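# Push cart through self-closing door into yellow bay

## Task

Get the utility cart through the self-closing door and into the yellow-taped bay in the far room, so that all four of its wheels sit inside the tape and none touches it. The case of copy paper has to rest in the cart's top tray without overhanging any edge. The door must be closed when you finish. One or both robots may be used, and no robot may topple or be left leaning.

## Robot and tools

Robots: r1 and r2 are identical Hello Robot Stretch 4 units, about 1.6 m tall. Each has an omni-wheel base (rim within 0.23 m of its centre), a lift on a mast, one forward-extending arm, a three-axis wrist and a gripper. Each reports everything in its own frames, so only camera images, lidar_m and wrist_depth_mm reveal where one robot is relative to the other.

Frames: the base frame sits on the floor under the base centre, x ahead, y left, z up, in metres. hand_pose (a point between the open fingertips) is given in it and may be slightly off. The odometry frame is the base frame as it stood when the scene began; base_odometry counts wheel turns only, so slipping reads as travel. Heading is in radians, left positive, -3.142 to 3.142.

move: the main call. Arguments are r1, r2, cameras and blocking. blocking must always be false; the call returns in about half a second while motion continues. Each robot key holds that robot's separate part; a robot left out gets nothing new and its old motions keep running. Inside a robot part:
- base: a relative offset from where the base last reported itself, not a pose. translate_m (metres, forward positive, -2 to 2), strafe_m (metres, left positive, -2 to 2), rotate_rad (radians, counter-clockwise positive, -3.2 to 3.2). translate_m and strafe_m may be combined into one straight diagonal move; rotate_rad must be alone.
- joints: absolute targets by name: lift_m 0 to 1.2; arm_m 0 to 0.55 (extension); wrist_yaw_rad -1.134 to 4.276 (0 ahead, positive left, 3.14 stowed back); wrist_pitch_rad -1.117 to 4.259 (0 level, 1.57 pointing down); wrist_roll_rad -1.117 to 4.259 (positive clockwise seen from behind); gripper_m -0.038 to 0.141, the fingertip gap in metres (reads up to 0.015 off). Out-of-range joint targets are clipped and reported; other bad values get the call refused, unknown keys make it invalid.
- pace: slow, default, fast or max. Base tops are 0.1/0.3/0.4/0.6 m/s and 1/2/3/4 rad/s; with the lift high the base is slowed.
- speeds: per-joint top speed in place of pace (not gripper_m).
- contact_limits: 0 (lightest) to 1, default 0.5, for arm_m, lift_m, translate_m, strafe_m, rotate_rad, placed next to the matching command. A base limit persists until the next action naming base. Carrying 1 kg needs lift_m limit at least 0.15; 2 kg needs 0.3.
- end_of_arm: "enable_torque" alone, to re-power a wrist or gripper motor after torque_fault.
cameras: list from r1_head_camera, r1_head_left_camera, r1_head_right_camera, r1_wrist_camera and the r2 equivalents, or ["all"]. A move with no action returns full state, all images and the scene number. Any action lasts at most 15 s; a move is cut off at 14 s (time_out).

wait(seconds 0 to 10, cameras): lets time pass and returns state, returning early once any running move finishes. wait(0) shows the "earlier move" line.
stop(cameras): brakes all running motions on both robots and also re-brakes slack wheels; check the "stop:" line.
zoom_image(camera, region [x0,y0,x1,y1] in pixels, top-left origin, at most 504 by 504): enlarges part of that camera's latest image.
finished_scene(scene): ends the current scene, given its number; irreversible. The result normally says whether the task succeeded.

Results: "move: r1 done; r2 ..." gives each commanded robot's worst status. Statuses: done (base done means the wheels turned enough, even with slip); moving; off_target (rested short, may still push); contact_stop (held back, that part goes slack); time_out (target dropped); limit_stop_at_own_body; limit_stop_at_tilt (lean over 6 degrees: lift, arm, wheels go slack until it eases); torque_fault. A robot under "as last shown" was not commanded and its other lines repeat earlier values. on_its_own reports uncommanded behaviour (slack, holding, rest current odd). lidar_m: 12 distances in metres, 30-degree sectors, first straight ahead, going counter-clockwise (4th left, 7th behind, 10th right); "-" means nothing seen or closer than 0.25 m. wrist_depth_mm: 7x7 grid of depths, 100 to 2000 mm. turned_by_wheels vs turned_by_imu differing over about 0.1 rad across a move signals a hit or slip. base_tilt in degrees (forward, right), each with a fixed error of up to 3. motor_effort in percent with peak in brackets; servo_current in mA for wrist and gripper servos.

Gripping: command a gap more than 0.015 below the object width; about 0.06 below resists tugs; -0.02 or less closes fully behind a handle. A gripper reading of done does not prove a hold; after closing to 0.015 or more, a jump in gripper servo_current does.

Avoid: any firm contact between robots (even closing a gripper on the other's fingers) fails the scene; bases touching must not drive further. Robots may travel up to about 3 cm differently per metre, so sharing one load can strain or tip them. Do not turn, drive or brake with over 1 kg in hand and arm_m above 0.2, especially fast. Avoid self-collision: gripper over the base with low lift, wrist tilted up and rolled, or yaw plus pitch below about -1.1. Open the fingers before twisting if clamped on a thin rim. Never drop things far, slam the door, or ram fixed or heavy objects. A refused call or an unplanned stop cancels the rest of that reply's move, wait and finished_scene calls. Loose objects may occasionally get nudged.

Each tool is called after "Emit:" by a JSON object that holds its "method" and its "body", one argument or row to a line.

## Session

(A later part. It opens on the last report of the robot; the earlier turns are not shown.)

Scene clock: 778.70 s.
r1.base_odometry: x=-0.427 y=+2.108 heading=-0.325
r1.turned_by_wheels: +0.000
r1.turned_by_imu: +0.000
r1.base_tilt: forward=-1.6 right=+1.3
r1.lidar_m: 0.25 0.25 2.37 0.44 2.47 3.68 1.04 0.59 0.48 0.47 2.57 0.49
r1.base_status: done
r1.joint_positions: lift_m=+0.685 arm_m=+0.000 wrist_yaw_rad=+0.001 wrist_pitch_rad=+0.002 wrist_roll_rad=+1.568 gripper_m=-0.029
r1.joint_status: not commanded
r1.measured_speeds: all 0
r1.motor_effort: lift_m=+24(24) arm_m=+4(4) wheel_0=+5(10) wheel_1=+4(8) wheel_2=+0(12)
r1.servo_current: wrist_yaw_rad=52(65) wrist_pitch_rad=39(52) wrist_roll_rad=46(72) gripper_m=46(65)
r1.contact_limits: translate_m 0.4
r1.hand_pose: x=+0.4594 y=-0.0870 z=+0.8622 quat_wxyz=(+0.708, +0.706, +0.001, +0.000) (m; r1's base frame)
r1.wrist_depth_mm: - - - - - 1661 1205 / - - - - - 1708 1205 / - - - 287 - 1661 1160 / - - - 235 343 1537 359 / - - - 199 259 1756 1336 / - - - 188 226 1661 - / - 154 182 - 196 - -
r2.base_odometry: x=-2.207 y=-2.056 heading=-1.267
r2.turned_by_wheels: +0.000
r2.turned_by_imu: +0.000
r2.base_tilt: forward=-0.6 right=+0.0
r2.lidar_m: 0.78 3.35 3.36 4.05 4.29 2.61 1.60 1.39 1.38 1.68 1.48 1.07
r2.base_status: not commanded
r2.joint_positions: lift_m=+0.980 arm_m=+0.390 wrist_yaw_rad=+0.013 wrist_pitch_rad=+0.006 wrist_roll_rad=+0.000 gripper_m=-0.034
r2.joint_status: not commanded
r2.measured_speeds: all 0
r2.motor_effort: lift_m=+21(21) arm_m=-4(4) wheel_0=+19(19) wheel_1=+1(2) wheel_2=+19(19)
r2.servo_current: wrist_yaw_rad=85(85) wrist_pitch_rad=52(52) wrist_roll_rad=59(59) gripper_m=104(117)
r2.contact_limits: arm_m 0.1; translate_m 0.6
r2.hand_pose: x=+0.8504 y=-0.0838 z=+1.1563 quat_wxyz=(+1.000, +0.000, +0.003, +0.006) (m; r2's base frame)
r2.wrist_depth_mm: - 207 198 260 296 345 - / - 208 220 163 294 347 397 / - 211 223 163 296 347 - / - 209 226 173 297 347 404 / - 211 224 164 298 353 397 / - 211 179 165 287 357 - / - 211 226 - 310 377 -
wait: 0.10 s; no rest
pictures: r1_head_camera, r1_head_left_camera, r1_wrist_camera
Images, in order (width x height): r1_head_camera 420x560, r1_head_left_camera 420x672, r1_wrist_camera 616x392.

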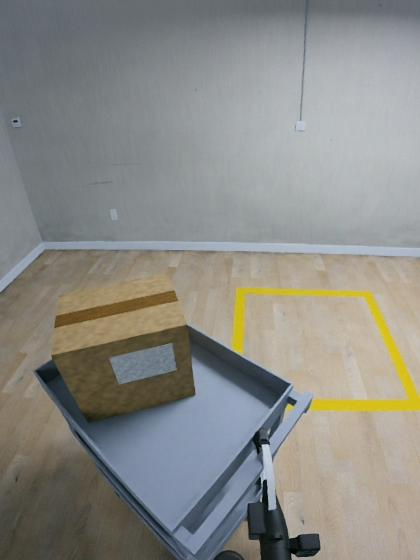

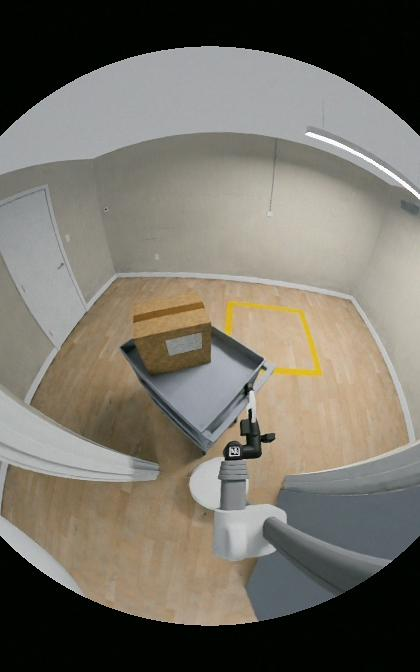

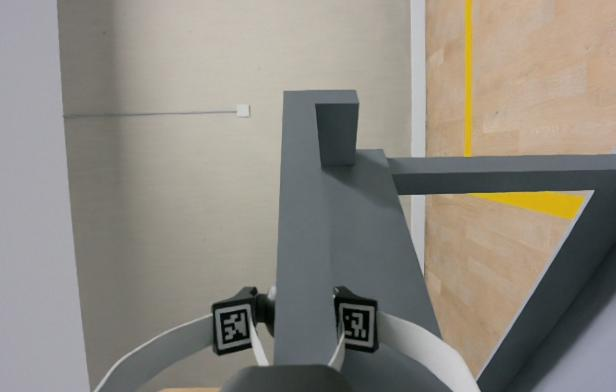

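Emit:
{"method": "move", "body": {
  "blocking": false,
  "r1": {"base":{"rotate_rad":0.5},"pace":"slow"}
}}

Emit:
{"method": "wait", "body": {
  "seconds": 2.5
}}

Emit:
{"method": "wait", "body": {
  "seconds": 0.1,
  "cameras": ["r1_head_left_camera","r1_head_camera","r1_wrist_camera"]
}}

Scene clock: 789.13 s.
move: r1 moving
r1.base_odometry: x=-0.427 y=+2.108 heading=-0.202
r1.turned_by_wheels: +0.123
r1.turned_by_imu: +0.122
r1.base_tilt: forward=-1.6 right=+1.3
r1.lidar_m: 0.25 0.25 0.45 0.45 2.65 4.28 0.87 0.52 0.46 0.48 2.70 0.45
r1.base_status: rotate_rad moving
r1.joint_positions: lift_m=+0.685 arm_m=+0.000 wrist_yaw_rad=-0.012 wrist_pitch_rad=+0.002 wrist_roll_rad=+1.568 gripper_m=-0.029
r1.joint_status: not commanded
r1.measured_speeds: translate_m=+0.000 strafe_m=-0.001 rotate_rad=+0.483 lift_m=+0.000 arm_m=+0.000 wrist_yaw_rad=-0.054 wrist_pitch_rad=+0.000 wrist_roll_rad=+0.000
r1.motor_effort: lift_m=+23(24) arm_m=+4(4) wheel_0=-12(13) wheel_1=-4(6) wheel_2=-16(16)
r1.servo_current: wrist_yaw_rad=65(65) wrist_pitch_rad=33(52) wrist_roll_rad=52(52) gripper_m=59(65)
r1.hand_pose: x=+0.4582 y=-0.0908 z=+0.8622 quat_wxyz=(+0.708, +0.706, -0.003, -0.005) (m; r1's base frame)
r1.wrist_depth_mm: - - - - - 1808 1229 / - - - - - 1756 1255 / - - - 262 347 1430 1138 / - - - 211 304 1661 1182 / - - - 187 254 1756 1308 / - - 187 187 180 1661 - / - 155 466 - 200 136 -
r2: as last shown
r2.base_tilt: forward=-0.6 right=+0.1
r2.lidar_m: 0.80 3.35 3.37 4.04 4.31 2.62 1.57 1.39 1.40 1.70 1.51 1.07
r2.motor_effort: lift_m=+20(20) arm_m=-4(4) wheel_0=+19(19) wheel_1=+1(2) wheel_2=+19(19)
r2.servo_current: wrist_yaw_rad=85(85) wrist_pitch_rad=39(52) wrist_roll_rad=39(65) gripper_m=111(117)
r2.contact_limits: arm_m 0.1; translate_m 0.6
r2.wrist_depth_mm: - 208 199 260 294 345 - / - 208 222 163 296 345 397 / - 211 223 163 296 349 - / - 210 227 173 297 349 402 / - 211 224 164 300 353 397 / - 211 180 166 289 357 - / - 211 226 - 309 377 -
pictures: none

Scene clock: 790.33 s.
earlier move: r1 done
r1.base_odometry: x=-0.427 y=+2.108 heading=+0.174
r1.turned_by_wheels: +0.376
r1.turned_by_imu: +0.377
r1.base_tilt: forward=-1.6 right=+1.3
r1.lidar_m: 0.37 0.39 0.44 2.46 3.54 1.08 0.57 0.45 0.50 2.57 2.92 0.44
r1.base_status: done
r1.joint_positions: lift_m=+0.685 arm_m=+0.000 wrist_yaw_rad=+0.003 wrist_pitch_rad=+0.003 wrist_roll_rad=+1.568 gripper_m=-0.029
r1.joint_status: not commanded
r1.measured_speeds: all 0
r1.motor_effort: lift_m=+23(24) arm_m=-4(4) wheel_0=-6(19) wheel_1=-4(8) wheel_2=+0(17)
r1.servo_current: wrist_yaw_rad=46(98) wrist_pitch_rad=46(52) wrist_roll_rad=52(59) gripper_m=59(65)
r1.hand_pose: x=+0.4595 y=-0.0867 z=+0.8620 quat_wxyz=(+0.708, +0.706, +0.002, +0.000) (m; r1's base frame)
r1.wrist_depth_mm: - - - 252 255 264 265 / - - - 249 251 1708 1229 / - - - 245 245 1756 - / - - 559 239 239 - - / - 466 466 177 236 - - / - 512 477 175 232 - - / - - 181 146 227 - -
r2.base_odometry: x=-2.207 y=-2.056 heading=-1.267
r2.turned_by_wheels: +0.000
r2.turned_by_imu: +0.000
r2.base_tilt: forward=-0.6 right=+0.0
r2.lidar_m: 0.78 3.35 3.37 4.04 4.29 2.59 1.58 1.37 1.40 1.68 1.52 1.07
r2.base_status: not commanded
r2.joint_positions: lift_m=+0.980 arm_m=+0.390 wrist_yaw_rad=+0.013 wrist_pitch_rad=+0.006 wrist_roll_rad=+0.000 gripper_m=-0.034
r2.joint_status: not commanded
r2.measured_speeds: all 0
r2.motor_effort: lift_m=+20(21) arm_m=-4(4) wheel_0=+19(19) wheel_1=+1(2) wheel_2=+19(19)
r2.servo_current: wrist_yaw_rad=72(85) wrist_pitch_rad=39(52) wrist_roll_rad=52(65) gripper_m=104(117)
r2.contact_limits: arm_m 0.1; translate_m 0.6
r2.hand_pose: x=+0.8504 y=-0.0838 z=+1.1563 quat_wxyz=(+1.000, +0.000, +0.003, +0.006) (m; r2's base frame)
r2.wrist_depth_mm: - 207 198 258 293 345 - / - 208 222 163 296 345 397 / - 211 222 163 297 349 - / - 210 226 173 298 351 402 / - 211 224 165 300 353 399 / - 211 179 165 287 357 - / - 211 225 - 310 379 -
wait: 1.20 of 2.5 s (r1 has come to rest)
pictures: none

Scene clock: 790.43 s.
r1.base_odometry: x=-0.427 y=+2.108 heading=+0.174
r1.turned_by_wheels: +0.000
r1.turned_by_imu: +0.000
r1.base_tilt: forward=-1.6 right=+1.3
r1.lidar_m: 0.36 0.38 0.44 2.48 3.56 1.09 0.58 0.48 0.50 2.55 2.94 0.44
r1.base_status: done
r1.joint_positions: lift_m=+0.685 arm_m=+0.000 wrist_yaw_rad=+0.003 wrist_pitch_rad=+0.003 wrist_roll_rad=+1.568 gripper_m=-0.029
r1.joint_status: not commanded
r1.measured_speeds: all 0
r1.motor_effort: lift_m=+23(24) arm_m=-4(4) wheel_0=-6(19) wheel_1=-4(8) wheel_2=+0(17)
r1.servo_current: wrist_yaw_rad=52(98) wrist_pitch_rad=33(52) wrist_roll_rad=52(59) gripper_m=59(65)
r1.hand_pose: x=+0.4595 y=-0.0867 z=+0.8620 quat_wxyz=(+0.708, +0.706, +0.002, +0.000) (m; r1's base frame)
r1.wrist_depth_mm: - - - 252 254 263 265 / - - - 249 251 1756 1229 / - - - 244 245 1756 - / - - 554 238 242 - - / - 466 469 178 237 - - / - 512 477 175 232 - - / - - 181 146 227 - -
r2.base_odometry: x=-2.207 y=-2.056 heading=-1.267
r2.turned_by_wheels: +0.000
r2.turned_by_imu: +0.000
r2.base_tilt: forward=-0.6 right=+0.1
r2.lidar_m: 0.78 3.37 3.36 4.04 4.28 2.62 1.58 1.39 1.40 1.67 1.52 1.05
r2.base_status: not commanded
r2.joint_positions: lift_m=+0.980 arm_m=+0.390 wrist_yaw_rad=+0.013 wrist_pitch_rad=+0.006 wrist_roll_rad=+0.000 gripper_m=-0.034
r2.joint_status: not commanded
r2.measured_speeds: all 0
r2.motor_effort: lift_m=+20(21) arm_m=-4(4) wheel_0=+19(19) wheel_1=+1(2) wheel_2=+19(19)
r2.servo_current: wrist_yaw_rad=72(85) wrist_pitch_rad=46(52) wrist_roll_rad=39(65) gripper_m=104(117)
r2.contact_limits: arm_m 0.1; translate_m 0.6
r2.hand_pose: x=+0.8504 y=-0.0838 z=+1.1563 quat_wxyz=(+1.000, +0.000, +0.003, +0.006) (m; r2's base frame)
r2.wrist_depth_mm: - 207 199 260 293 345 - / - 208 221 163 294 345 397 / - 211 222 163 298 349 - / - 209 226 172 297 351 399 / - 211 224 165 300 353 399 / - 211 179 165 287 355 - / - 211 226 - 312 379 -
wait: 0.10 s; no rest
pictures: r1_head_camera, r1_head_left_camera, r1_wrist_camera
Images, in order (width x height): r1_head_camera 420x560, r1_head_left_camera 420x672, r1_wrist_camera 616x392.

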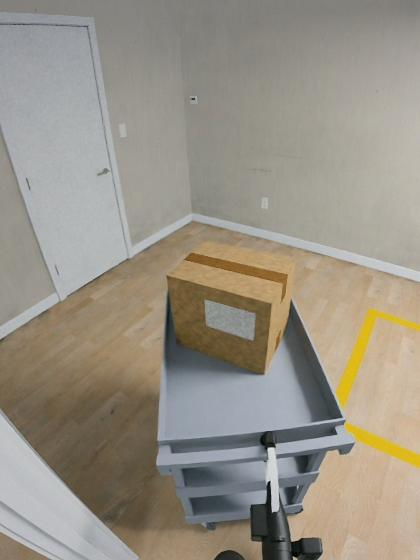

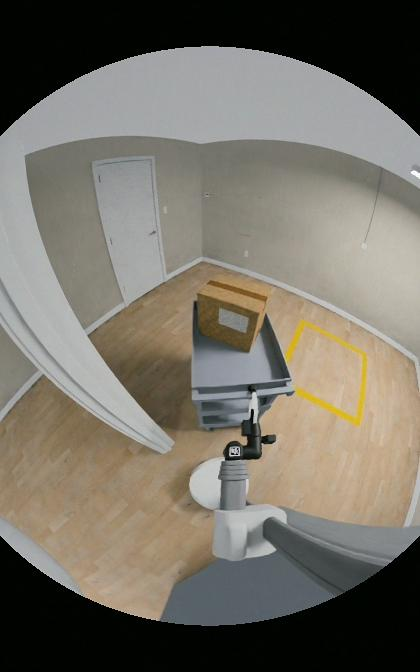

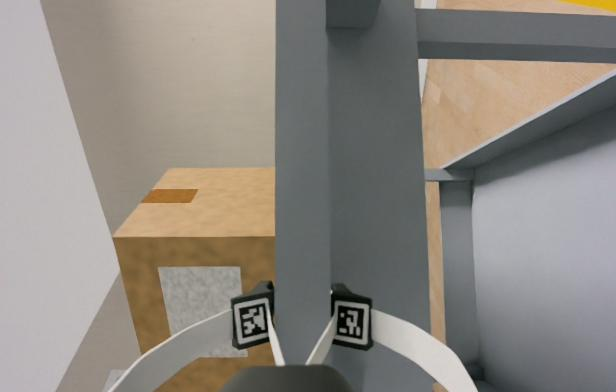

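Emit:
{"method": "move", "body": {
  "blocking": false,
  "r1": {"base":{"translate_m":0.17,"strafe_m":-0.45},"pace":"slow","contact_limits":{"strafe_m":0.4}}
}}

Emit:
{"method": "wait", "body": {
  "seconds": 6
}}

Emit:
{"method": "wait", "body": {
  "seconds": 0.1,
  "cameras": ["r1_head_left_camera","r1_head_right_camera","r1_head_camera","r1_wrist_camera"]
}}

Scene clock: 831.77 s.
move: r1 moving
r1.base_odometry: x=-0.420 y=+2.097 heading=+0.174
r1.turned_by_wheels: +0.000
r1.turned_by_imu: +0.000
r1.base_tilt: forward=-1.6 right=+1.2
r1.lidar_m: 0.38 0.39 0.45 2.48 3.55 1.06 0.59 0.46 0.47 2.56 2.93 0.44
r1.base_status: translate_m moving; strafe_m moving
r1.joint_positions: lift_m=+0.685 arm_m=+0.000 wrist_yaw_rad=+0.003 wrist_pitch_rad=+0.003 wrist_roll_rad=+1.568 gripper_m=-0.029
r1.joint_status: not commanded
r1.measured_speeds: translate_m=+0.019 strafe_m=-0.045 rotate_rad=-0.001 lift_m=+0.000 arm_m=+0.000 wrist_yaw_rad=+0.000 wrist_pitch_rad=+0.000 wrist_roll_rad=+0.000
r1.motor_effort: lift_m=+23(24) arm_m=-2(4) wheel_0=+7(10) wheel_1=-4(7) wheel_2=-5(6)
r1.servo_current: wrist_yaw_rad=33(65) wrist_pitch_rad=46(52) wrist_roll_rad=59(59) gripper_m=52(65)
r1.contact_limits: strafe_m 0.4
r1.hand_pose: x=+0.4595 y=-0.0867 z=+0.8620 quat_wxyz=(+0.708, +0.706, +0.002, +0.000) (m; r1's base frame)
r1.wrist_depth_mm: - - - 249 252 260 263 / - - - 247 248 1756 1205 / - - - 242 242 1756 - / - - 544 238 240 - - / - 462 462 176 236 - - / - 512 480 179 233 - - / - - 178 148 227 - -
r2: as last shown
r2.base_tilt: forward=-0.7 right=+0.0
r2.lidar_m: 0.80 3.33 3.38 3.98 4.30 2.63 1.58 1.38 1.38 1.68 1.51 1.06
r2.motor_effort: lift_m=+20(21) arm_m=-4(4) wheel_0=+19(19) wheel_1=+2(2) wheel_2=+19(19)
r2.servo_current: wrist_yaw_rad=78(85) wrist_pitch_rad=52(52) wrist_roll_rad=39(52) gripper_m=111(111)
r2.contact_limits: arm_m 0.1; translate_m 0.6
r2.wrist_depth_mm: - 207 199 260 294 345 - / - 207 221 163 293 347 397 / - 211 223 163 297 351 - / - 210 225 173 297 349 404 / - 211 224 165 298 351 397 / - 211 179 165 289 359 - / - 211 225 - 309 377 -
pictures: none

Scene clock: 837.33 s.
earlier move: r1 done
r1.base_odometry: x=-0.181 y=+1.695 heading=+0.174
r1.turned_by_wheels: +0.001
r1.turned_by_imu: +0.001
r1.base_tilt: forward=-1.5 right=+1.3
r1.lidar_m: 0.25 0.25 1.02 0.79 3.98 0.63 0.39 0.47 1.64 2.25 2.52 0.48
r1.base_status: done
r1.joint_positions: lift_m=+0.685 arm_m=+0.000 wrist_yaw_rad=+0.004 wrist_pitch_rad=+0.003 wrist_roll_rad=+1.568 gripper_m=-0.029
r1.joint_status: not commanded
r1.measured_speeds: all 0
r1.motor_effort: lift_m=+23(24) arm_m=-4(4) wheel_0=+7(13) wheel_1=-2(7) wheel_2=+2(6)
r1.servo_current: wrist_yaw_rad=78(85) wrist_pitch_rad=59(59) wrist_roll_rad=59(65) gripper_m=59(65)
r1.contact_limits: strafe_m 0.4
r1.hand_pose: x=+0.4596 y=-0.0863 z=+0.8620 quat_wxyz=(+0.708, +0.706, +0.002, +0.000) (m; r1's base frame)
r1.wrist_depth_mm: - - - - - 1863 1205 / - - - - - 1756 1229 / - - - 254 351 353 357 / - - - 225 312 1808 1229 / - - - 254 256 1756 - / - - - 185 233 1756 - / - - 178 150 178 - -
r2.base_odometry: x=-2.207 y=-2.056 heading=-1.267
r2.turned_by_wheels: +0.000
r2.turned_by_imu: +0.001
r2.base_tilt: forward=-0.6 right=+0.0
r2.lidar_m: 0.79 3.37 3.36 4.05 4.29 2.63 1.59 1.39 1.36 1.69 1.50 1.07
r2.base_status: not commanded
r2.joint_positions: lift_m=+0.980 arm_m=+0.390 wrist_yaw_rad=+0.013 wrist_pitch_rad=+0.006 wrist_roll_rad=+0.000 gripper_m=-0.034
r2.joint_status: not commanded
r2.measured_speeds: all 0
r2.motor_effort: lift_m=+20(21) arm_m=-4(4) wheel_0=+19(19) wheel_1=+1(2) wheel_2=+19(19)
r2.servo_current: wrist_yaw_rad=72(91) wrist_pitch_rad=46(52) wrist_roll_rad=59(59) gripper_m=111(117)
r2.contact_limits: arm_m 0.1; translate_m 0.6
r2.hand_pose: x=+0.8504 y=-0.0838 z=+1.1563 quat_wxyz=(+1.000, +0.000, +0.003, +0.006) (m; r2's base frame)
r2.wrist_depth_mm: - 207 199 260 293 345 - / - 207 221 163 294 345 397 / - 211 222 163 297 349 - / - 210 226 173 297 349 404 / - 211 224 165 298 353 397 / - 211 179 165 289 357 - / - 211 225 - 310 377 -
wait: 5.57 of 6 s (r1 has come to rest)
pictures: none

Scene clock: 837.43 s.
r1.base_odometry: x=-0.181 y=+1.695 heading=+0.174
r1.turned_by_wheels: +0.000
r1.turned_by_imu: +0.000
r1.base_tilt: forward=-1.6 right=+1.3
r1.lidar_m: 0.25 0.25 0.99 0.81 3.94 0.59 0.38 0.45 1.67 2.28 2.51 0.48
r1.base_status: done
r1.joint_positions: lift_m=+0.685 arm_m=+0.000 wrist_yaw_rad=+0.004 wrist_pitch_rad=+0.003 wrist_roll_rad=+1.568 gripper_m=-0.029
r1.joint_status: not commanded
r1.measured_speeds: all 0
r1.motor_effort: lift_m=+23(24) arm_m=-3(4) wheel_0=+7(13) wheel_1=-2(7) wheel_2=+2(6)
r1.servo_current: wrist_yaw_rad=39(85) wrist_pitch_rad=52(59) wrist_roll_rad=39(65) gripper_m=52(65)
r1.contact_limits: strafe_m 0.4
r1.hand_pose: x=+0.4596 y=-0.0863 z=+0.8620 quat_wxyz=(+0.708, +0.706, +0.002, +0.000) (m; r1's base frame)
r1.wrist_depth_mm: - - - - - 1808 1205 / - - - - - 1756 1255 / - - - 254 351 353 355 / - - - 226 314 1756 1255 / - - - 254 256 1756 - / - - - 185 234 1756 - / - - 178 150 179 - -
r2.base_odometry: x=-2.207 y=-2.056 heading=-1.267
r2.turned_by_wheels: +0.000
r2.turned_by_imu: +0.000
r2.base_tilt: forward=-0.6 right=+0.0
r2.lidar_m: 0.79 3.35 3.37 4.07 4.29 2.60 1.60 1.37 1.40 1.70 1.49 1.07
r2.base_status: not commanded
r2.joint_positions: lift_m=+0.980 arm_m=+0.390 wrist_yaw_rad=+0.013 wrist_pitch_rad=+0.006 wrist_roll_rad=+0.000 gripper_m=-0.034
r2.joint_status: not commanded
r2.measured_speeds: all 0
r2.motor_effort: lift_m=+20(21) arm_m=-4(4) wheel_0=+19(19) wheel_1=+1(2) wheel_2=+19(19)
r2.servo_current: wrist_yaw_rad=85(91) wrist_pitch_rad=46(52) wrist_roll_rad=46(59) gripper_m=104(117)
r2.contact_limits: arm_m 0.1; translate_m 0.6
r2.hand_pose: x=+0.8504 y=-0.0838 z=+1.1563 quat_wxyz=(+1.000, +0.000, +0.003, +0.006) (m; r2's base frame)
r2.wrist_depth_mm: - 206 198 260 294 345 - / - 207 221 163 296 347 394 / - 211 223 163 297 349 - / - 209 226 172 297 351 399 / - 211 224 166 300 351 397 / - 211 179 165 285 357 - / - 211 226 - 309 377 -
wait: 0.10 s; no rest
pictures: r1_head_camera, r1_head_left_camera, r1_head_right_camera, r1_wrist_camera
Images, in order (width x height): r1_head_camera 420x560, r1_head_left_camera 420x672, r1_head_right_camera 420x672, r1_wrist_camera 616x392.

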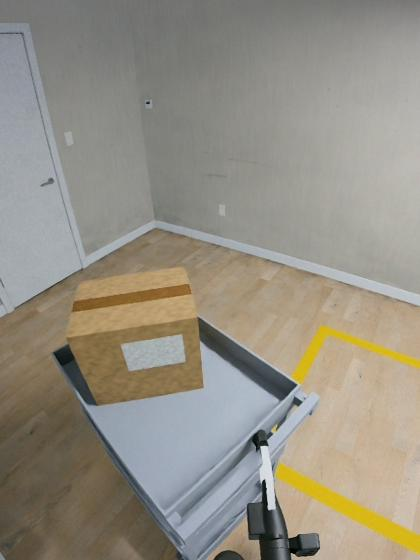

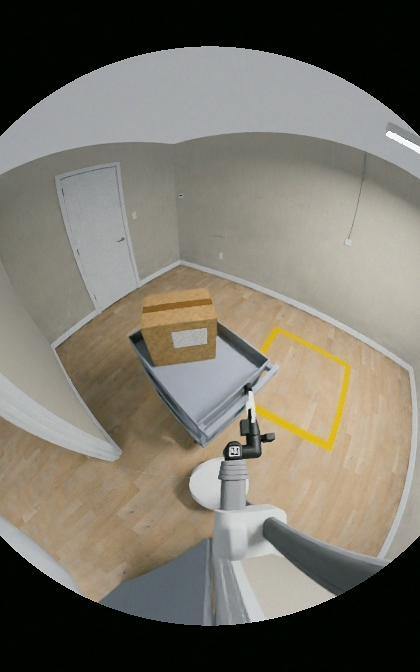

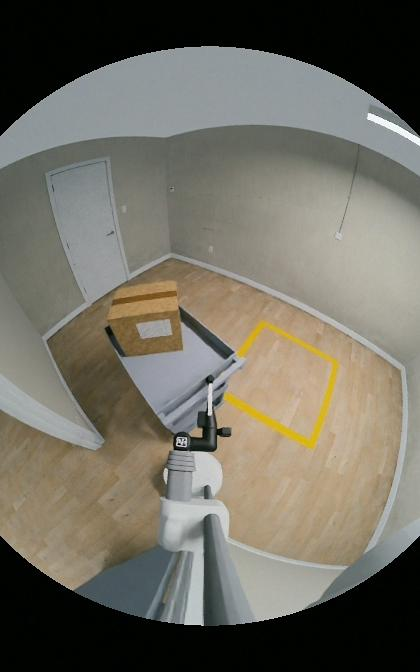

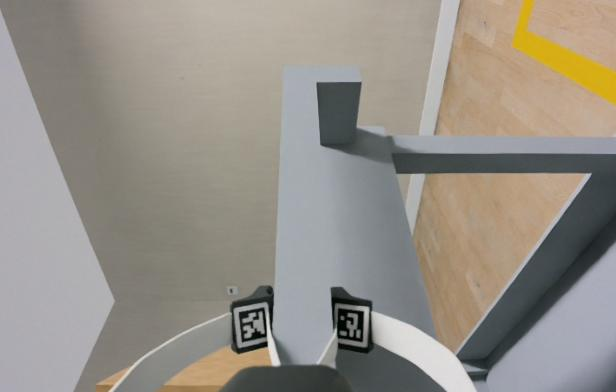

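Emit:
{"method": "move", "body": {
  "blocking": false,
  "r1": {"base":{"rotate_rad":0.55},"pace":"slow"}
}}

Emit:
{"method": "wait", "body": {
  "seconds": 2.5
}}

Emit:
{"method": "wait", "body": {
  "seconds": 0.1,
  "cameras": ["r1_head_left_camera","r1_head_right_camera","r1_head_camera"]
}}

Scene clock: 852.77 s.
move: r1 moving
r1.base_odometry: x=-0.181 y=+1.694 heading=+0.298
r1.turned_by_wheels: +0.123
r1.turned_by_imu: +0.123
r1.base_tilt: forward=-1.6 right=+1.3
r1.lidar_m: 0.25 0.25 0.79 0.80 4.64 0.48 0.39 0.56 2.13 2.36 2.51 0.46
r1.base_status: rotate_rad moving
r1.joint_positions: lift_m=+0.685 arm_m=+0.000 wrist_yaw_rad=-0.011 wrist_pitch_rad=+0.003 wrist_roll_rad=+1.568 gripper_m=-0.029
r1.joint_status: not commanded
r1.measured_speeds: translate_m=+0.000 strafe_m=+0.000 rotate_rad=+0.476 lift_m=+0.000 arm_m=+0.000 wrist_yaw_rad=-0.065 wrist_pitch_rad=+0.000 wrist_roll_rad=+0.000
r1.motor_effort: lift_m=+24(24) arm_m=+0(4) wheel_0=-14(14) wheel_1=-6(6) wheel_2=-14(14)
r1.servo_current: wrist_yaw_rad=72(72) wrist_pitch_rad=46(46) wrist_roll_rad=59(72) gripper_m=52(65)
r1.hand_pose: x=+0.4583 y=-0.0905 z=+0.8620 quat_wxyz=(+0.708, +0.706, -0.003, -0.005) (m; r1's base frame)
r1.wrist_depth_mm: - - - - - 1756 1229 / - - - 290 - 1756 1205 / - - - 239 342 351 351 / - - - 214 291 1708 1281 / - - - 252 252 1808 - / - - 186 184 181 1708 - / - 427 407 147 202 - -
r2: as last shown
r2.base_tilt: forward=-0.7 right=+0.1
r2.lidar_m: 0.78 3.36 3.37 4.02 4.29 2.60 1.56 1.39 1.39 1.70 1.49 1.08
r2.servo_current: wrist_yaw_rad=85(85) wrist_pitch_rad=39(52) wrist_roll_rad=52(59) gripper_m=104(117)
r2.contact_limits: arm_m 0.1; translate_m 0.6
r2.wrist_depth_mm: - 207 198 260 293 345 - / - 208 222 163 294 345 397 / - 212 221 163 298 349 - / - 209 226 173 298 351 404 / - 211 224 165 298 351 394 / - 211 179 165 290 357 - / - 211 226 - 310 379 -
pictures: none

Scene clock: 854.03 s.
earlier move: r1 done
r1.base_odometry: x=-0.181 y=+1.695 heading=+0.724
r1.turned_by_wheels: +0.426
r1.turned_by_imu: +0.426
r1.base_tilt: forward=-1.6 right=+1.3
r1.lidar_m: 0.39 0.38 0.78 4.04 0.57 0.38 0.49 1.83 2.26 2.55 2.46 0.44
r1.base_status: done
r1.joint_positions: lift_m=+0.685 arm_m=+0.000 wrist_yaw_rad=+0.000 wrist_pitch_rad=+0.004 wrist_roll_rad=+1.568 gripper_m=-0.029
r1.joint_status: not commanded
r1.measured_speeds: all 0
r1.motor_effort: lift_m=+23(24) arm_m=-4(4) wheel_0=-6(17) wheel_1=-3(9) wheel_2=-3(19)
r1.servo_current: wrist_yaw_rad=46(111) wrist_pitch_rad=46(52) wrist_roll_rad=52(72) gripper_m=59(65)
r1.hand_pose: x=+0.4593 y=-0.0874 z=+0.8617 quat_wxyz=(+0.708, +0.706, +0.001, -0.001) (m; r1's base frame)
r1.wrist_depth_mm: - - - - 236 246 260 / - - - - 236 1708 1229 / - - - 235 236 809 - / - 549 492 233 234 - - / - 480 473 231 234 - - / - - 492 183 232 - - / - - 179 164 231 - -
r2.base_odometry: x=-2.207 y=-2.056 heading=-1.267
r2.turned_by_wheels: +0.000
r2.turned_by_imu: +0.000
r2.base_tilt: forward=-0.7 right=+0.1
r2.lidar_m: 0.79 3.36 3.38 4.02 4.31 2.59 1.57 1.39 1.40 1.66 1.50 1.08
r2.base_status: not commanded
r2.joint_positions: lift_m=+0.980 arm_m=+0.390 wrist_yaw_rad=+0.013 wrist_pitch_rad=+0.006 wrist_roll_rad=+0.000 gripper_m=-0.034
r2.joint_status: not commanded
r2.measured_speeds: all 0
r2.motor_effort: lift_m=+20(21) arm_m=-4(5) wheel_0=+19(19) wheel_1=+2(2) wheel_2=+19(19)
r2.servo_current: wrist_yaw_rad=78(91) wrist_pitch_rad=46(52) wrist_roll_rad=33(59) gripper_m=111(117)
r2.contact_limits: arm_m 0.1; translate_m 0.6
r2.hand_pose: x=+0.8504 y=-0.0838 z=+1.1563 quat_wxyz=(+1.000, +0.000, +0.003, +0.006) (m; r2's base frame)
r2.wrist_depth_mm: - 206 199 259 293 345 - / - 208 222 163 296 347 399 / - 211 223 163 297 347 - / - 209 226 173 298 353 399 / - 210 224 165 300 353 399 / - 212 179 166 289 357 - / - 212 226 - 310 375 -
wait: 1.27 of 2.5 s (r1 has come to rest)
pictures: none

Scene clock: 854.13 s.
r1.base_odometry: x=-0.181 y=+1.695 heading=+0.724
r1.turned_by_wheels: +0.000
r1.turned_by_imu: +0.000
r1.base_tilt: forward=-1.5 right=+1.3
r1.lidar_m: 0.40 0.40 0.80 4.04 0.59 0.38 0.49 1.84 2.27 2.55 2.46 0.44
r1.base_status: done
r1.joint_positions: lift_m=+0.685 arm_m=+0.000 wrist_yaw_rad=+0.000 wrist_pitch_rad=+0.004 wrist_roll_rad=+1.568 gripper_m=-0.029
r1.joint_status: not commanded
r1.measured_speeds: all 0
r1.motor_effort: lift_m=+23(24) arm_m=-4(4) wheel_0=-6(17) wheel_1=-3(9) wheel_2=-3(19)
r1.servo_current: wrist_yaw_rad=59(111) wrist_pitch_rad=39(52) wrist_roll_rad=33(72) gripper_m=52(65)
r1.hand_pose: x=+0.4593 y=-0.0874 z=+0.8617 quat_wxyz=(+0.708, +0.706, +0.001, -0.001) (m; r1's base frame)
r1.wrist_depth_mm: - - - - 236 247 259 / - - - - 236 1756 1229 / - - - 234 235 820 - / - 544 488 234 235 - - / - 480 473 232 233 - - / - - 496 182 232 - - / - - 179 164 230 - -
r2.base_odometry: x=-2.207 y=-2.056 heading=-1.267
r2.turned_by_wheels: +0.000
r2.turned_by_imu: +0.000
r2.base_tilt: forward=-0.6 right=+0.0
r2.lidar_m: 0.78 3.35 3.38 4.04 4.31 2.61 1.56 1.38 1.40 1.66 1.50 1.08
r2.base_status: not commanded
r2.joint_positions: lift_m=+0.980 arm_m=+0.390 wrist_yaw_rad=+0.013 wrist_pitch_rad=+0.006 wrist_roll_rad=+0.000 gripper_m=-0.034
r2.joint_status: not commanded
r2.measured_speeds: all 0
r2.motor_effort: lift_m=+20(21) arm_m=-4(5) wheel_0=+19(19) wheel_1=+1(2) wheel_2=+19(19)
r2.servo_current: wrist_yaw_rad=72(91) wrist_pitch_rad=46(52) wrist_roll_rad=52(59) gripper_m=104(117)
r2.contact_limits: arm_m 0.1; translate_m 0.6
r2.hand_pose: x=+0.8504 y=-0.0838 z=+1.1563 quat_wxyz=(+1.000, +0.000, +0.003, +0.006) (m; r2's base frame)
r2.wrist_depth_mm: - 206 198 260 293 345 - / - 208 221 163 293 343 399 / - 212 222 163 296 347 - / - 209 226 173 297 351 402 / - 211 224 165 298 351 394 / - 211 179 166 289 355 - / - 211 226 - 310 379 -
wait: 0.10 s; no rest
pictures: r1_head_camera, r1_head_left_camera, r1_head_right_camera
Images, in order (width x height): r1_head_camera 420x560, r1_head_left_camera 420x672, r1_head_right_camera 420x672.

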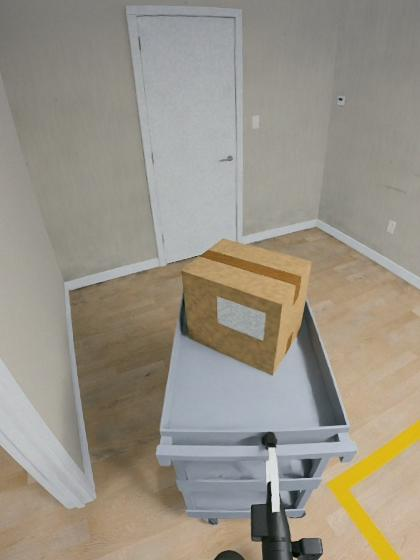

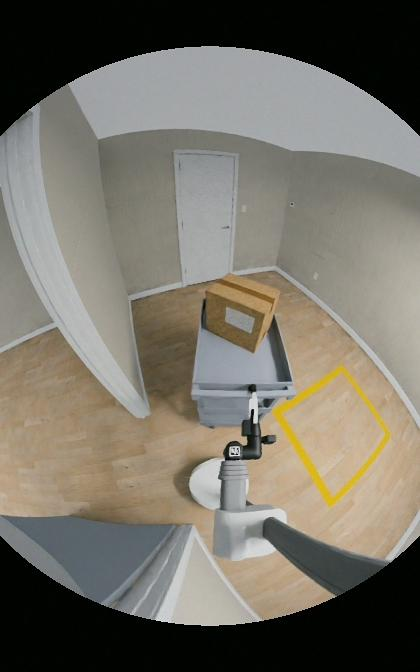

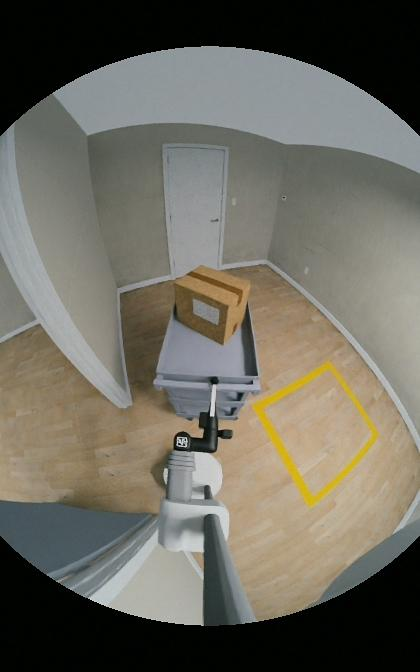

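Emit:
{"method": "move", "body": {
  "blocking": false,
  "r1": {"base":{"translate_m":-0.16,"strafe_m":-0.6},"pace":"default","contact_limits":{"strafe_m":0.4}}
}}

Emit:
{"method": "wait", "body": {
  "seconds": 4
}}

Emit:
{"method": "wait", "body": {
  "seconds": 0.1,
  "cameras": ["r1_head_left_camera","r1_head_right_camera","r1_head_camera"]
}}

Scene clock: 883.17 s.
move: r1 moving
r1.base_odometry: x=-0.167 y=+1.666 heading=+0.724
r1.turned_by_wheels: +0.001
r1.turned_by_imu: +0.001
r1.base_tilt: forward=-1.6 right=+1.2
r1.lidar_m: 0.39 0.38 0.84 4.08 0.54 0.40 0.53 2.06 2.23 2.48 2.43 0.42
r1.base_status: translate_m moving; strafe_m moving
r1.joint_positions: lift_m=+0.685 arm_m=+0.000 wrist_yaw_rad=+0.003 wrist_pitch_rad=+0.004 wrist_roll_rad=+1.568 gripper_m=-0.029
r1.joint_status: not commanded
r1.measured_speeds: translate_m=-0.033 strafe_m=-0.122 rotate_rad=-0.007 lift_m=+0.000 arm_m=+0.000 wrist_yaw_rad=+0.007 wrist_pitch_rad=+0.000 wrist_roll_rad=+0.000
r1.motor_effort: lift_m=+24(24) arm_m=-4(4) wheel_0=+12(12) wheel_1=-10(11) wheel_2=+9(10)
r1.servo_current: wrist_yaw_rad=52(52) wrist_pitch_rad=39(52) wrist_roll_rad=46(72) gripper_m=52(59)
r1.contact_limits: strafe_m 0.4
r1.hand_pose: x=+0.4596 y=-0.0864 z=+0.8617 quat_wxyz=(+0.708, +0.706, +0.003, +0.000) (m; r1's base frame)
r1.wrist_depth_mm: - - - - 230 248 264 / - - - 230 230 1708 1229 / - - 609 230 230 - - / - 492 466 231 232 - - / - 492 480 231 232 - - / - - 512 178 232 - - / - - 179 164 232 - -
r2: as last shown
r2.base_tilt: forward=-0.7 right=+0.0
r2.lidar_m: 0.79 3.36 3.37 4.00 4.29 2.61 1.54 1.38 1.39 1.70 1.49 1.08
r2.motor_effort: lift_m=+20(21) arm_m=-4(4) wheel_0=+19(19) wheel_1=+1(2) wheel_2=+19(19)
r2.servo_current: wrist_yaw_rad=65(85) wrist_pitch_rad=46(52) wrist_roll_rad=39(59) gripper_m=111(111)
r2.contact_limits: arm_m 0.1; translate_m 0.6
r2.wrist_depth_mm: - 207 198 260 293 345 - / - 207 220 163 293 345 397 / - 211 224 164 297 349 - / - 210 226 173 297 347 404 / - 211 224 165 300 353 397 / - 211 179 165 290 357 - / - 211 225 - 310 375 -
pictures: none

Scene clock: 886.27 s.
earlier move: r1 done
r1.base_odometry: x=+0.097 y=+1.139 heading=+0.724
r1.turned_by_wheels: -0.001
r1.turned_by_imu: -0.002
r1.base_tilt: forward=-1.6 right=+1.3
r1.lidar_m: 0.25 0.25 0.63 0.94 0.75 0.83 1.21 1.71 1.83 2.03 2.00 0.53
r1.base_status: done
r1.joint_positions: lift_m=+0.685 arm_m=+0.000 wrist_yaw_rad=+0.006 wrist_pitch_rad=+0.004 wrist_roll_rad=+1.568 gripper_m=-0.029
r1.joint_status: not commanded
r1.measured_speeds: all 0
r1.motor_effort: lift_m=+23(24) arm_m=+4(4) wheel_0=+1(14) wheel_1=+4(11) wheel_2=+0(11)
r1.servo_current: wrist_yaw_rad=52(72) wrist_pitch_rad=39(59) wrist_roll_rad=59(72) gripper_m=59(59)
r1.contact_limits: strafe_m 0.4
r1.hand_pose: x=+0.4597 y=-0.0858 z=+0.8616 quat_wxyz=(+0.708, +0.706, +0.003, +0.000) (m; r1's base frame)
r1.wrist_depth_mm: - - - - - 1661 1205 / - - - - - 1708 1205 / - - - 340 - 1756 1229 / - - - 349 364 373 377 / - - - 260 279 1708 1281 / - - - - 236 1661 504 / - - 175 - 179 530 -
r2.base_odometry: x=-2.207 y=-2.056 heading=-1.267
r2.turned_by_wheels: +0.000
r2.turned_by_imu: +0.000
r2.base_tilt: forward=-0.6 right=+0.0
r2.lidar_m: 0.80 3.36 3.38 4.01 4.31 2.59 1.56 1.39 1.38 1.67 1.52 1.07
r2.base_status: not commanded
r2.joint_positions: lift_m=+0.980 arm_m=+0.390 wrist_yaw_rad=+0.013 wrist_pitch_rad=+0.006 wrist_roll_rad=+0.000 gripper_m=-0.034
r2.joint_status: not commanded
r2.measured_speeds: all 0
r2.motor_effort: lift_m=+20(21) arm_m=-4(5) wheel_0=+19(20) wheel_1=+1(2) wheel_2=+19(19)
r2.servo_current: wrist_yaw_rad=65(91) wrist_pitch_rad=39(52) wrist_roll_rad=46(59) gripper_m=111(111)
r2.contact_limits: arm_m 0.1; translate_m 0.6
r2.hand_pose: x=+0.8504 y=-0.0838 z=+1.1563 quat_wxyz=(+1.000, +0.000, +0.003, +0.006) (m; r2's base frame)
r2.wrist_depth_mm: - 207 198 260 294 343 - / - 208 220 163 294 349 399 / - 211 222 164 296 349 - / - 210 227 173 297 351 402 / - 211 223 165 300 353 394 / - 211 179 166 289 357 - / - 212 225 - 310 379 -
wait: 3.10 of 4 s (r1 has come to rest)
pictures: none

Scene clock: 886.37 s.
r1.base_odometry: x=+0.097 y=+1.139 heading=+0.724
r1.turned_by_wheels: +0.000
r1.turned_by_imu: +0.000
r1.base_tilt: forward=-1.6 right=+1.3
r1.lidar_m: 0.25 0.25 0.61 0.92 0.75 0.85 1.20 1.72 1.84 2.03 1.99 0.55
r1.base_status: done
r1.joint_positions: lift_m=+0.685 arm_m=+0.000 wrist_yaw_rad=+0.006 wrist_pitch_rad=+0.004 wrist_roll_rad=+1.568 gripper_m=-0.029
r1.joint_status: not commanded
r1.measured_speeds: all 0
r1.motor_effort: lift_m=+23(24) arm_m=+4(4) wheel_0=+1(14) wheel_1=+3(11) wheel_2=+0(11)
r1.servo_current: wrist_yaw_rad=59(72) wrist_pitch_rad=46(59) wrist_roll_rad=39(72) gripper_m=52(59)
r1.contact_limits: strafe_m 0.4
r1.hand_pose: x=+0.4597 y=-0.0858 z=+0.8616 quat_wxyz=(+0.708, +0.706, +0.003, +0.000) (m; r1's base frame)
r1.wrist_depth_mm: - - - - - 1708 1182 / - - - - - 1756 1229 / - - - 340 - 1808 1205 / - - - 347 362 373 379 / - - - 259 278 1808 1308 / - - - - 236 1661 504 / - - 175 - 178 521 -
r2.base_odometry: x=-2.207 y=-2.056 heading=-1.267
r2.turned_by_wheels: +0.000
r2.turned_by_imu: +0.000
r2.base_tilt: forward=-0.7 right=+0.0
r2.lidar_m: 0.77 3.37 3.38 4.06 4.29 2.62 1.56 1.37 1.39 1.67 1.51 1.07
r2.base_status: not commanded
r2.joint_positions: lift_m=+0.980 arm_m=+0.390 wrist_yaw_rad=+0.013 wrist_pitch_rad=+0.006 wrist_roll_rad=+0.000 gripper_m=-0.034
r2.joint_status: not commanded
r2.measured_speeds: all 0
r2.motor_effort: lift_m=+20(21) arm_m=-4(5) wheel_0=+19(20) wheel_1=+2(2) wheel_2=+19(19)
r2.servo_current: wrist_yaw_rad=85(91) wrist_pitch_rad=46(52) wrist_roll_rad=52(59) gripper_m=104(111)
r2.contact_limits: arm_m 0.1; translate_m 0.6
r2.hand_pose: x=+0.8504 y=-0.0838 z=+1.1563 quat_wxyz=(+1.000, +0.000, +0.003, +0.006) (m; r2's base frame)
r2.wrist_depth_mm: - 207 199 260 294 345 - / - 208 220 163 296 347 397 / - 211 223 163 297 349 - / - 210 226 172 297 349 402 / - 210 224 165 300 353 397 / - 211 179 165 286 357 - / - 211 226 - 309 377 -
wait: 0.10 s; no rest
pictures: r1_head_camera, r1_head_left_camera, r1_head_right_camera
Images, in order (width x height): r1_head_camera 420x560, r1_head_left_camera 420x672, r1_head_right_camera 420x672.

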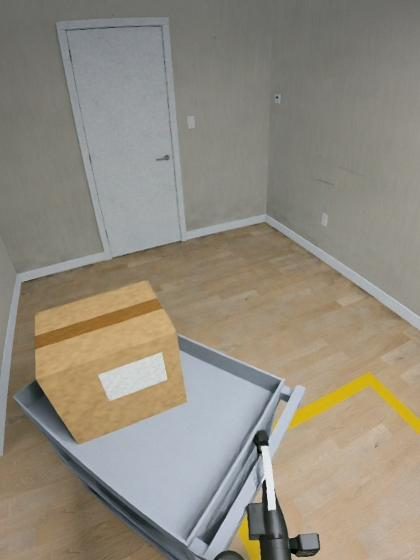

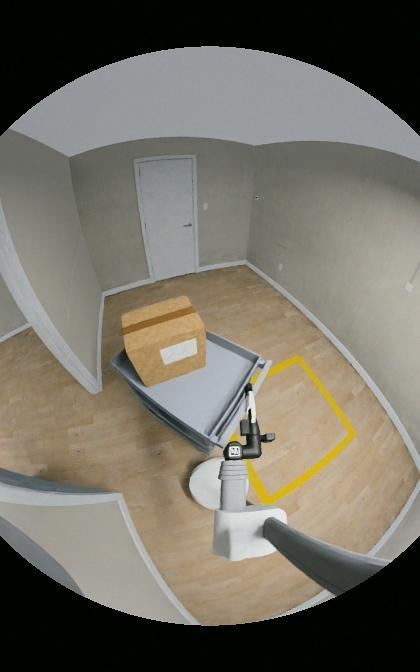

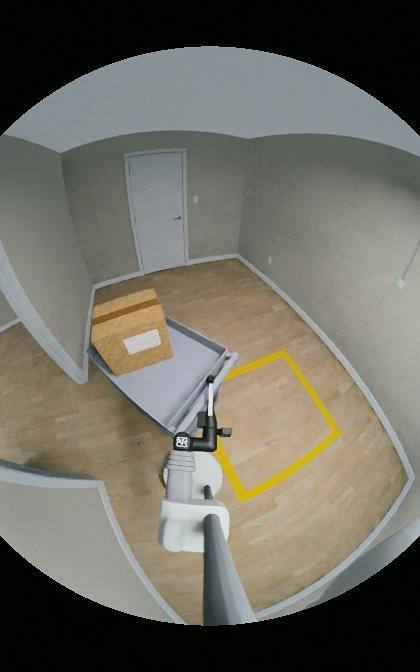

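Emit:
{"method": "move", "body": {
  "blocking": false,
  "r1": {"base":{"rotate_rad":0.7},"pace":"slow"},
  "r2": {"joints":{"gripper_m":0.12}}
}}

Emit:
{"method": "wait", "body": {
  "seconds": 1.5
}}

Emit:
{"method": "wait", "body": {
  "seconds": 2
}}

Emit:
{"method": "wait", "body": {
  "seconds": 0.1,
  "cameras": ["r1_head_left_camera","r1_head_right_camera","r1_head_camera","r2_head_camera"]
}}

Scene clock: 894.03 s.
move: r1 moving; r2 moving
r1.base_odometry: x=+0.097 y=+1.139 heading=+0.847
r1.turned_by_wheels: +0.123
r1.turned_by_imu: +0.123
r1.base_tilt: forward=-1.6 right=+1.3
r1.lidar_m: 0.26 0.25 1.38 0.77 0.75 0.88 1.44 1.70 1.94 2.00 2.01 0.51
r1.base_status: rotate_rad moving
r1.joint_positions: lift_m=+0.685 arm_m=+0.000 wrist_yaw_rad=-0.011 wrist_pitch_rad=+0.004 wrist_roll_rad=+1.568 gripper_m=-0.029
r1.joint_status: not commanded
r1.measured_speeds: translate_m=+0.000 strafe_m=+0.001 rotate_rad=+0.478 lift_m=+0.000 arm_m=+0.000 wrist_yaw_rad=-0.057 wrist_pitch_rad=+0.000 wrist_roll_rad=+0.000
r1.motor_effort: lift_m=+24(24) arm_m=+4(4) wheel_0=-14(14) wheel_1=-6(6) wheel_2=-13(13)
r1.servo_current: wrist_yaw_rad=85(85) wrist_pitch_rad=39(52) wrist_roll_rad=52(65) gripper_m=59(59)
r1.hand_pose: x=+0.4583 y=-0.0906 z=+0.8616 quat_wxyz=(+0.708, +0.706, -0.002, -0.005) (m; r1's base frame)
r1.wrist_depth_mm: - - - - - 1756 1205 / - - - - - 1756 1229 / - - - 336 - 1808 1205 / - - - - 355 366 366 / - - - 257 258 1708 1336 / - - 185 163 180 1661 - / - - - - 193 - -
r2.base_odometry: x=-2.207 y=-2.056 heading=-1.267
r2.turned_by_wheels: +0.000
r2.turned_by_imu: +0.001
r2.base_tilt: forward=-0.7 right=+0.0
r2.lidar_m: 0.79 3.37 3.38 4.02 4.28 2.62 1.57 1.38 1.39 1.69 1.49 1.08
r2.base_status: not commanded
r2.joint_positions: lift_m=+0.980 arm_m=+0.390 wrist_yaw_rad=+0.013 wrist_pitch_rad=+0.006 wrist_roll_rad=+0.000 gripper_m=-0.009
r2.joint_status: gripper_m moving
r2.measured_speeds: all 0
r2.motor_effort: lift_m=+21(21) arm_m=-4(4) wheel_0=+19(19) wheel_1=+2(2) wheel_2=+19(19)
r2.servo_current: wrist_yaw_rad=72(85) wrist_pitch_rad=46(46) wrist_roll_rad=52(52) gripper_m=117(117)
r2.contact_limits: arm_m 0.1; translate_m 0.6
r2.hand_pose: x=+0.8504 y=-0.0837 z=+1.1563 quat_wxyz=(+1.000, +0.000, +0.003, +0.007) (m; r2's base frame)
r2.wrist_depth_mm: - 210 212 265 297 347 - / - 212 224 265 298 349 397 / - 213 226 265 298 351 - / - 213 229 169 300 351 402 / - 217 228 169 303 355 - / - 215 182 178 297 359 - / - - 229 - 294 382 -
pictures: none

Scene clock: 895.50 s.
earlier move: r1 done; r2 moving
r1.base_odometry: x=+0.097 y=+1.139 heading=+1.423
r1.turned_by_wheels: +0.576
r1.turned_by_imu: +0.577
r1.base_tilt: forward=-1.6 right=+1.3
r1.lidar_m: 0.37 0.40 0.76 0.76 0.91 1.57 1.70 2.01 2.04 2.01 2.31 0.43
r1.base_status: done
r1.joint_positions: lift_m=+0.685 arm_m=+0.000 wrist_yaw_rad=-0.001 wrist_pitch_rad=+0.004 wrist_roll_rad=+1.568 gripper_m=-0.029
r1.joint_status: not commanded
r1.measured_speeds: all 0
r1.motor_effort: lift_m=+23(24) arm_m=-4(4) wheel_0=-4(21) wheel_1=-2(10) wheel_2=-2(18)
r1.servo_current: wrist_yaw_rad=52(104) wrist_pitch_rad=46(59) wrist_roll_rad=39(65) gripper_m=52(59)
r1.hand_pose: x=+0.4592 y=-0.0878 z=+0.8616 quat_wxyz=(+0.708, +0.706, +0.001, -0.002) (m; r1's base frame)
r1.wrist_depth_mm: - - - - 247 256 257 / - - - 244 243 1708 1205 / - - - 239 241 1756 - / - - 530 236 237 - - / - 466 466 175 235 - - / - 500 484 182 233 - - / - 141 182 164 228 - -
r2.base_odometry: x=-2.207 y=-2.056 heading=-1.269
r2.turned_by_wheels: -0.002
r2.turned_by_imu: -0.002
r2.base_tilt: forward=-0.7 right=+0.0
r2.lidar_m: 0.89 3.34 3.38 4.03 4.31 2.60 1.58 1.36 1.39 1.69 1.51 1.18
r2.base_status: not commanded
r2.joint_positions: lift_m=+0.980 arm_m=+0.390 wrist_yaw_rad=+0.004 wrist_pitch_rad=+0.006 wrist_roll_rad=+0.000 gripper_m=+0.120
r2.joint_status: gripper_m moving
r2.measured_speeds: translate_m=+0.000 strafe_m=+0.000 rotate_rad=-0.002 lift_m=+0.000 arm_m=+0.000 wrist_yaw_rad=-0.031 wrist_pitch_rad=+0.000 wrist_roll_rad=+0.000
r2.motor_effort: lift_m=+20(21) arm_m=-4(4) wheel_0=+5(19) wheel_1=+2(2) wheel_2=+7(19)
r2.servo_current: wrist_yaw_rad=52(85) wrist_pitch_rad=46(52) wrist_roll_rad=52(59) gripper_m=52(117)
r2.contact_limits: arm_m 0.1; translate_m 0.6
r2.hand_pose: x=+0.8496 y=-0.0864 z=+1.1563 quat_wxyz=(+1.000, +0.000, +0.003, +0.002) (m; r2's base frame)
r2.wrist_depth_mm: - 300 334 368 402 - - / - 301 334 370 402 - - / - 303 336 375 397 - - / - 307 343 373 404 - - / - 306 345 375 399 - - / - 306 254 375 186 - - / - 319 258 - - - -
wait: 1.47 of 1.5 s (r1 has come to rest)
pictures: none

Scene clock: 895.80 s.
earlier move: r2 done
r1.base_odometry: x=+0.097 y=+1.139 heading=+1.423
r1.turned_by_wheels: +0.000
r1.turned_by_imu: +0.000
r1.base_tilt: forward=-1.6 right=+1.3
r1.lidar_m: 0.36 0.39 0.78 0.76 0.88 1.55 1.70 2.02 2.01 2.03 2.32 0.43
r1.base_status: done
r1.joint_positions: lift_m=+0.685 arm_m=+0.000 wrist_yaw_rad=-0.001 wrist_pitch_rad=+0.004 wrist_roll_rad=+1.568 gripper_m=-0.029
r1.joint_status: not commanded
r1.measured_speeds: all 0
r1.motor_effort: lift_m=+23(24) arm_m=-4(4) wheel_0=-4(21) wheel_1=-3(10) wheel_2=-2(18)
r1.servo_current: wrist_yaw_rad=39(104) wrist_pitch_rad=46(59) wrist_roll_rad=52(65) gripper_m=46(65)
r1.hand_pose: x=+0.4592 y=-0.0878 z=+0.8616 quat_wxyz=(+0.708, +0.706, +0.001, -0.002) (m; r1's base frame)
r1.wrist_depth_mm: - - - - 248 256 256 / - - - 242 244 1756 1205 / - - - 240 239 1756 - / - - 525 236 236 - - / - 466 462 175 235 - - / - 500 484 182 232 - - / - 142 182 163 229 - -
r2.base_odometry: x=-2.207 y=-2.056 heading=-1.269
r2.turned_by_wheels: +0.000
r2.turned_by_imu: +0.000
r2.base_tilt: forward=-0.6 right=+0.1
r2.lidar_m: 0.96 3.35 3.34 4.04 4.31 2.65 1.57 1.37 1.39 1.68 1.51 1.24
r2.base_status: not commanded
r2.joint_positions: lift_m=+0.980 arm_m=+0.390 wrist_yaw_rad=+0.003 wrist_pitch_rad=+0.006 wrist_roll_rad=+0.000 gripper_m=+0.120
r2.joint_status: all done
r2.measured_speeds: all 0
r2.motor_effort: lift_m=+20(21) arm_m=-4(4) wheel_0=+5(19) wheel_1=+2(2) wheel_2=+6(19)
r2.servo_current: wrist_yaw_rad=46(85) wrist_pitch_rad=46(52) wrist_roll_rad=39(59) gripper_m=46(117)
r2.contact_limits: arm_m 0.1; translate_m 0.6
r2.hand_pose: x=+0.8496 y=-0.0866 z=+1.1563 quat_wxyz=(+1.000, +0.000, +0.003, +0.001) (m; r2's base frame)
r2.wrist_depth_mm: - 382 402 - - - - / - 379 402 - - - - / - 379 - - - - - / - 387 - - - - - / - 384 - - - - - / - 387 195 - 185 - - / - 399 330 - - - -
wait: 0.30 of 2 s (r2 has come to rest)
pictures: none

Scene clock: 895.90 s.
r1.base_odometry: x=+0.097 y=+1.139 heading=+1.423
r1.turned_by_wheels: +0.000
r1.turned_by_imu: +0.000
r1.base_tilt: forward=-1.6 right=+1.3
r1.lidar_m: 0.36 0.40 0.76 0.77 0.92 1.56 1.71 2.01 2.01 2.01 2.34 0.42
r1.base_status: done
r1.joint_positions: lift_m=+0.685 arm_m=+0.000 wrist_yaw_rad=-0.001 wrist_pitch_rad=+0.004 wrist_roll_rad=+1.568 gripper_m=-0.029
r1.joint_status: not commanded
r1.measured_speeds: all 0
r1.motor_effort: lift_m=+23(24) arm_m=-4(4) wheel_0=-4(21) wheel_1=-3(10) wheel_2=-2(18)
r1.servo_current: wrist_yaw_rad=65(104) wrist_pitch_rad=52(59) wrist_roll_rad=52(65) gripper_m=52(65)
r1.hand_pose: x=+0.4592 y=-0.0878 z=+0.8616 quat_wxyz=(+0.708, +0.706, +0.001, -0.002) (m; r1's base frame)
r1.wrist_depth_mm: - - - - 246 255 256 / - - - 243 244 1708 1229 / - - - 239 241 1808 - / - - 521 235 238 - - / - 469 466 175 234 - - / - 500 484 182 231 - - / - 141 182 164 229 - -
r2.base_odometry: x=-2.207 y=-2.056 heading=-1.269
r2.turned_by_wheels: +0.000
r2.turned_by_imu: +0.000
r2.base_tilt: forward=-0.7 right=+0.0
r2.lidar_m: 0.98 3.35 3.38 4.04 4.30 2.64 1.59 1.39 1.39 1.70 1.50 1.26
r2.base_status: not commanded
r2.joint_positions: lift_m=+0.980 arm_m=+0.390 wrist_yaw_rad=+0.003 wrist_pitch_rad=+0.006 wrist_roll_rad=+0.000 gripper_m=+0.120
r2.joint_status: all done
r2.measured_speeds: all 0
r2.motor_effort: lift_m=+21(21) arm_m=-4(4) wheel_0=+4(19) wheel_1=+2(2) wheel_2=+5(19)
r2.servo_current: wrist_yaw_rad=46(85) wrist_pitch_rad=46(52) wrist_roll_rad=39(59) gripper_m=59(117)
r2.contact_limits: arm_m 0.1; translate_m 0.6
r2.hand_pose: x=+0.8496 y=-0.0866 z=+1.1563 quat_wxyz=(+1.000, +0.000, +0.003, +0.001) (m; r2's base frame)
r2.wrist_depth_mm: - 407 - - - - - / - 402 - - - - - / - 402 - - - - - / - 410 - - - - - / - - - - - - - / - 415 195 - 185 - - / - - 362 - - - -
wait: 0.10 s; no rest
pictures: r1_head_camera, r1_head_left_camera, r1_head_right_camera, r2_head_camera
Images, in order (width x height): r1_head_camera 420x560, r1_head_left_camera 420x672, r1_head_right_camera 420x672, r2_head_camera 420x560.

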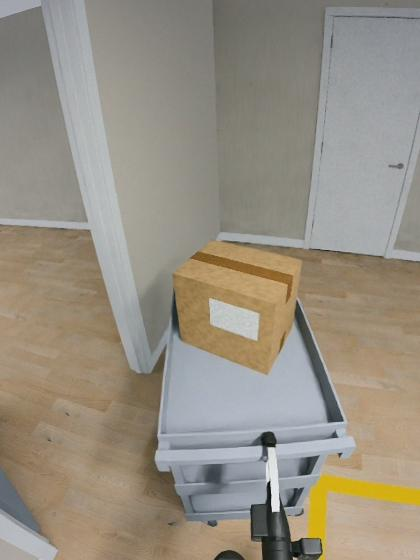

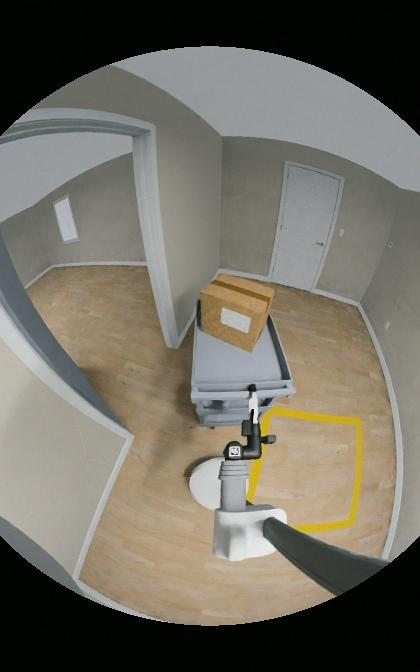

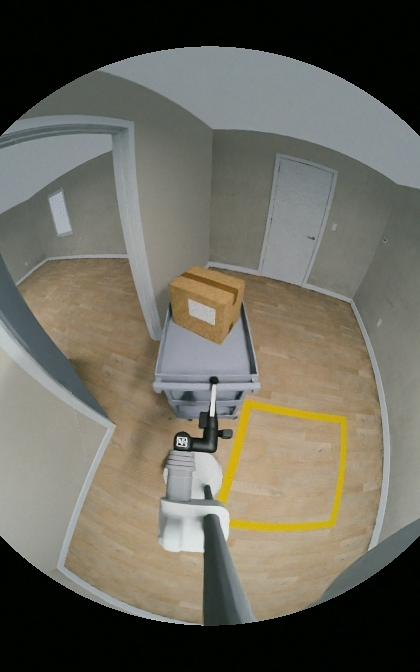

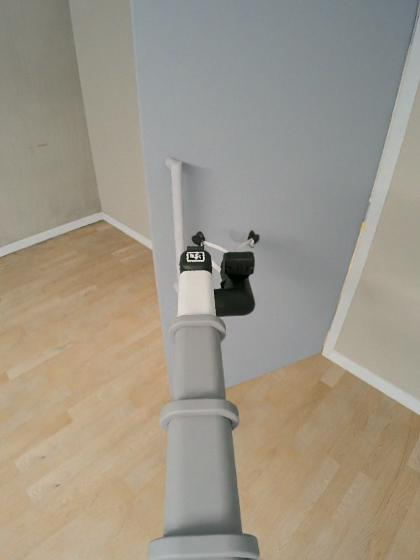

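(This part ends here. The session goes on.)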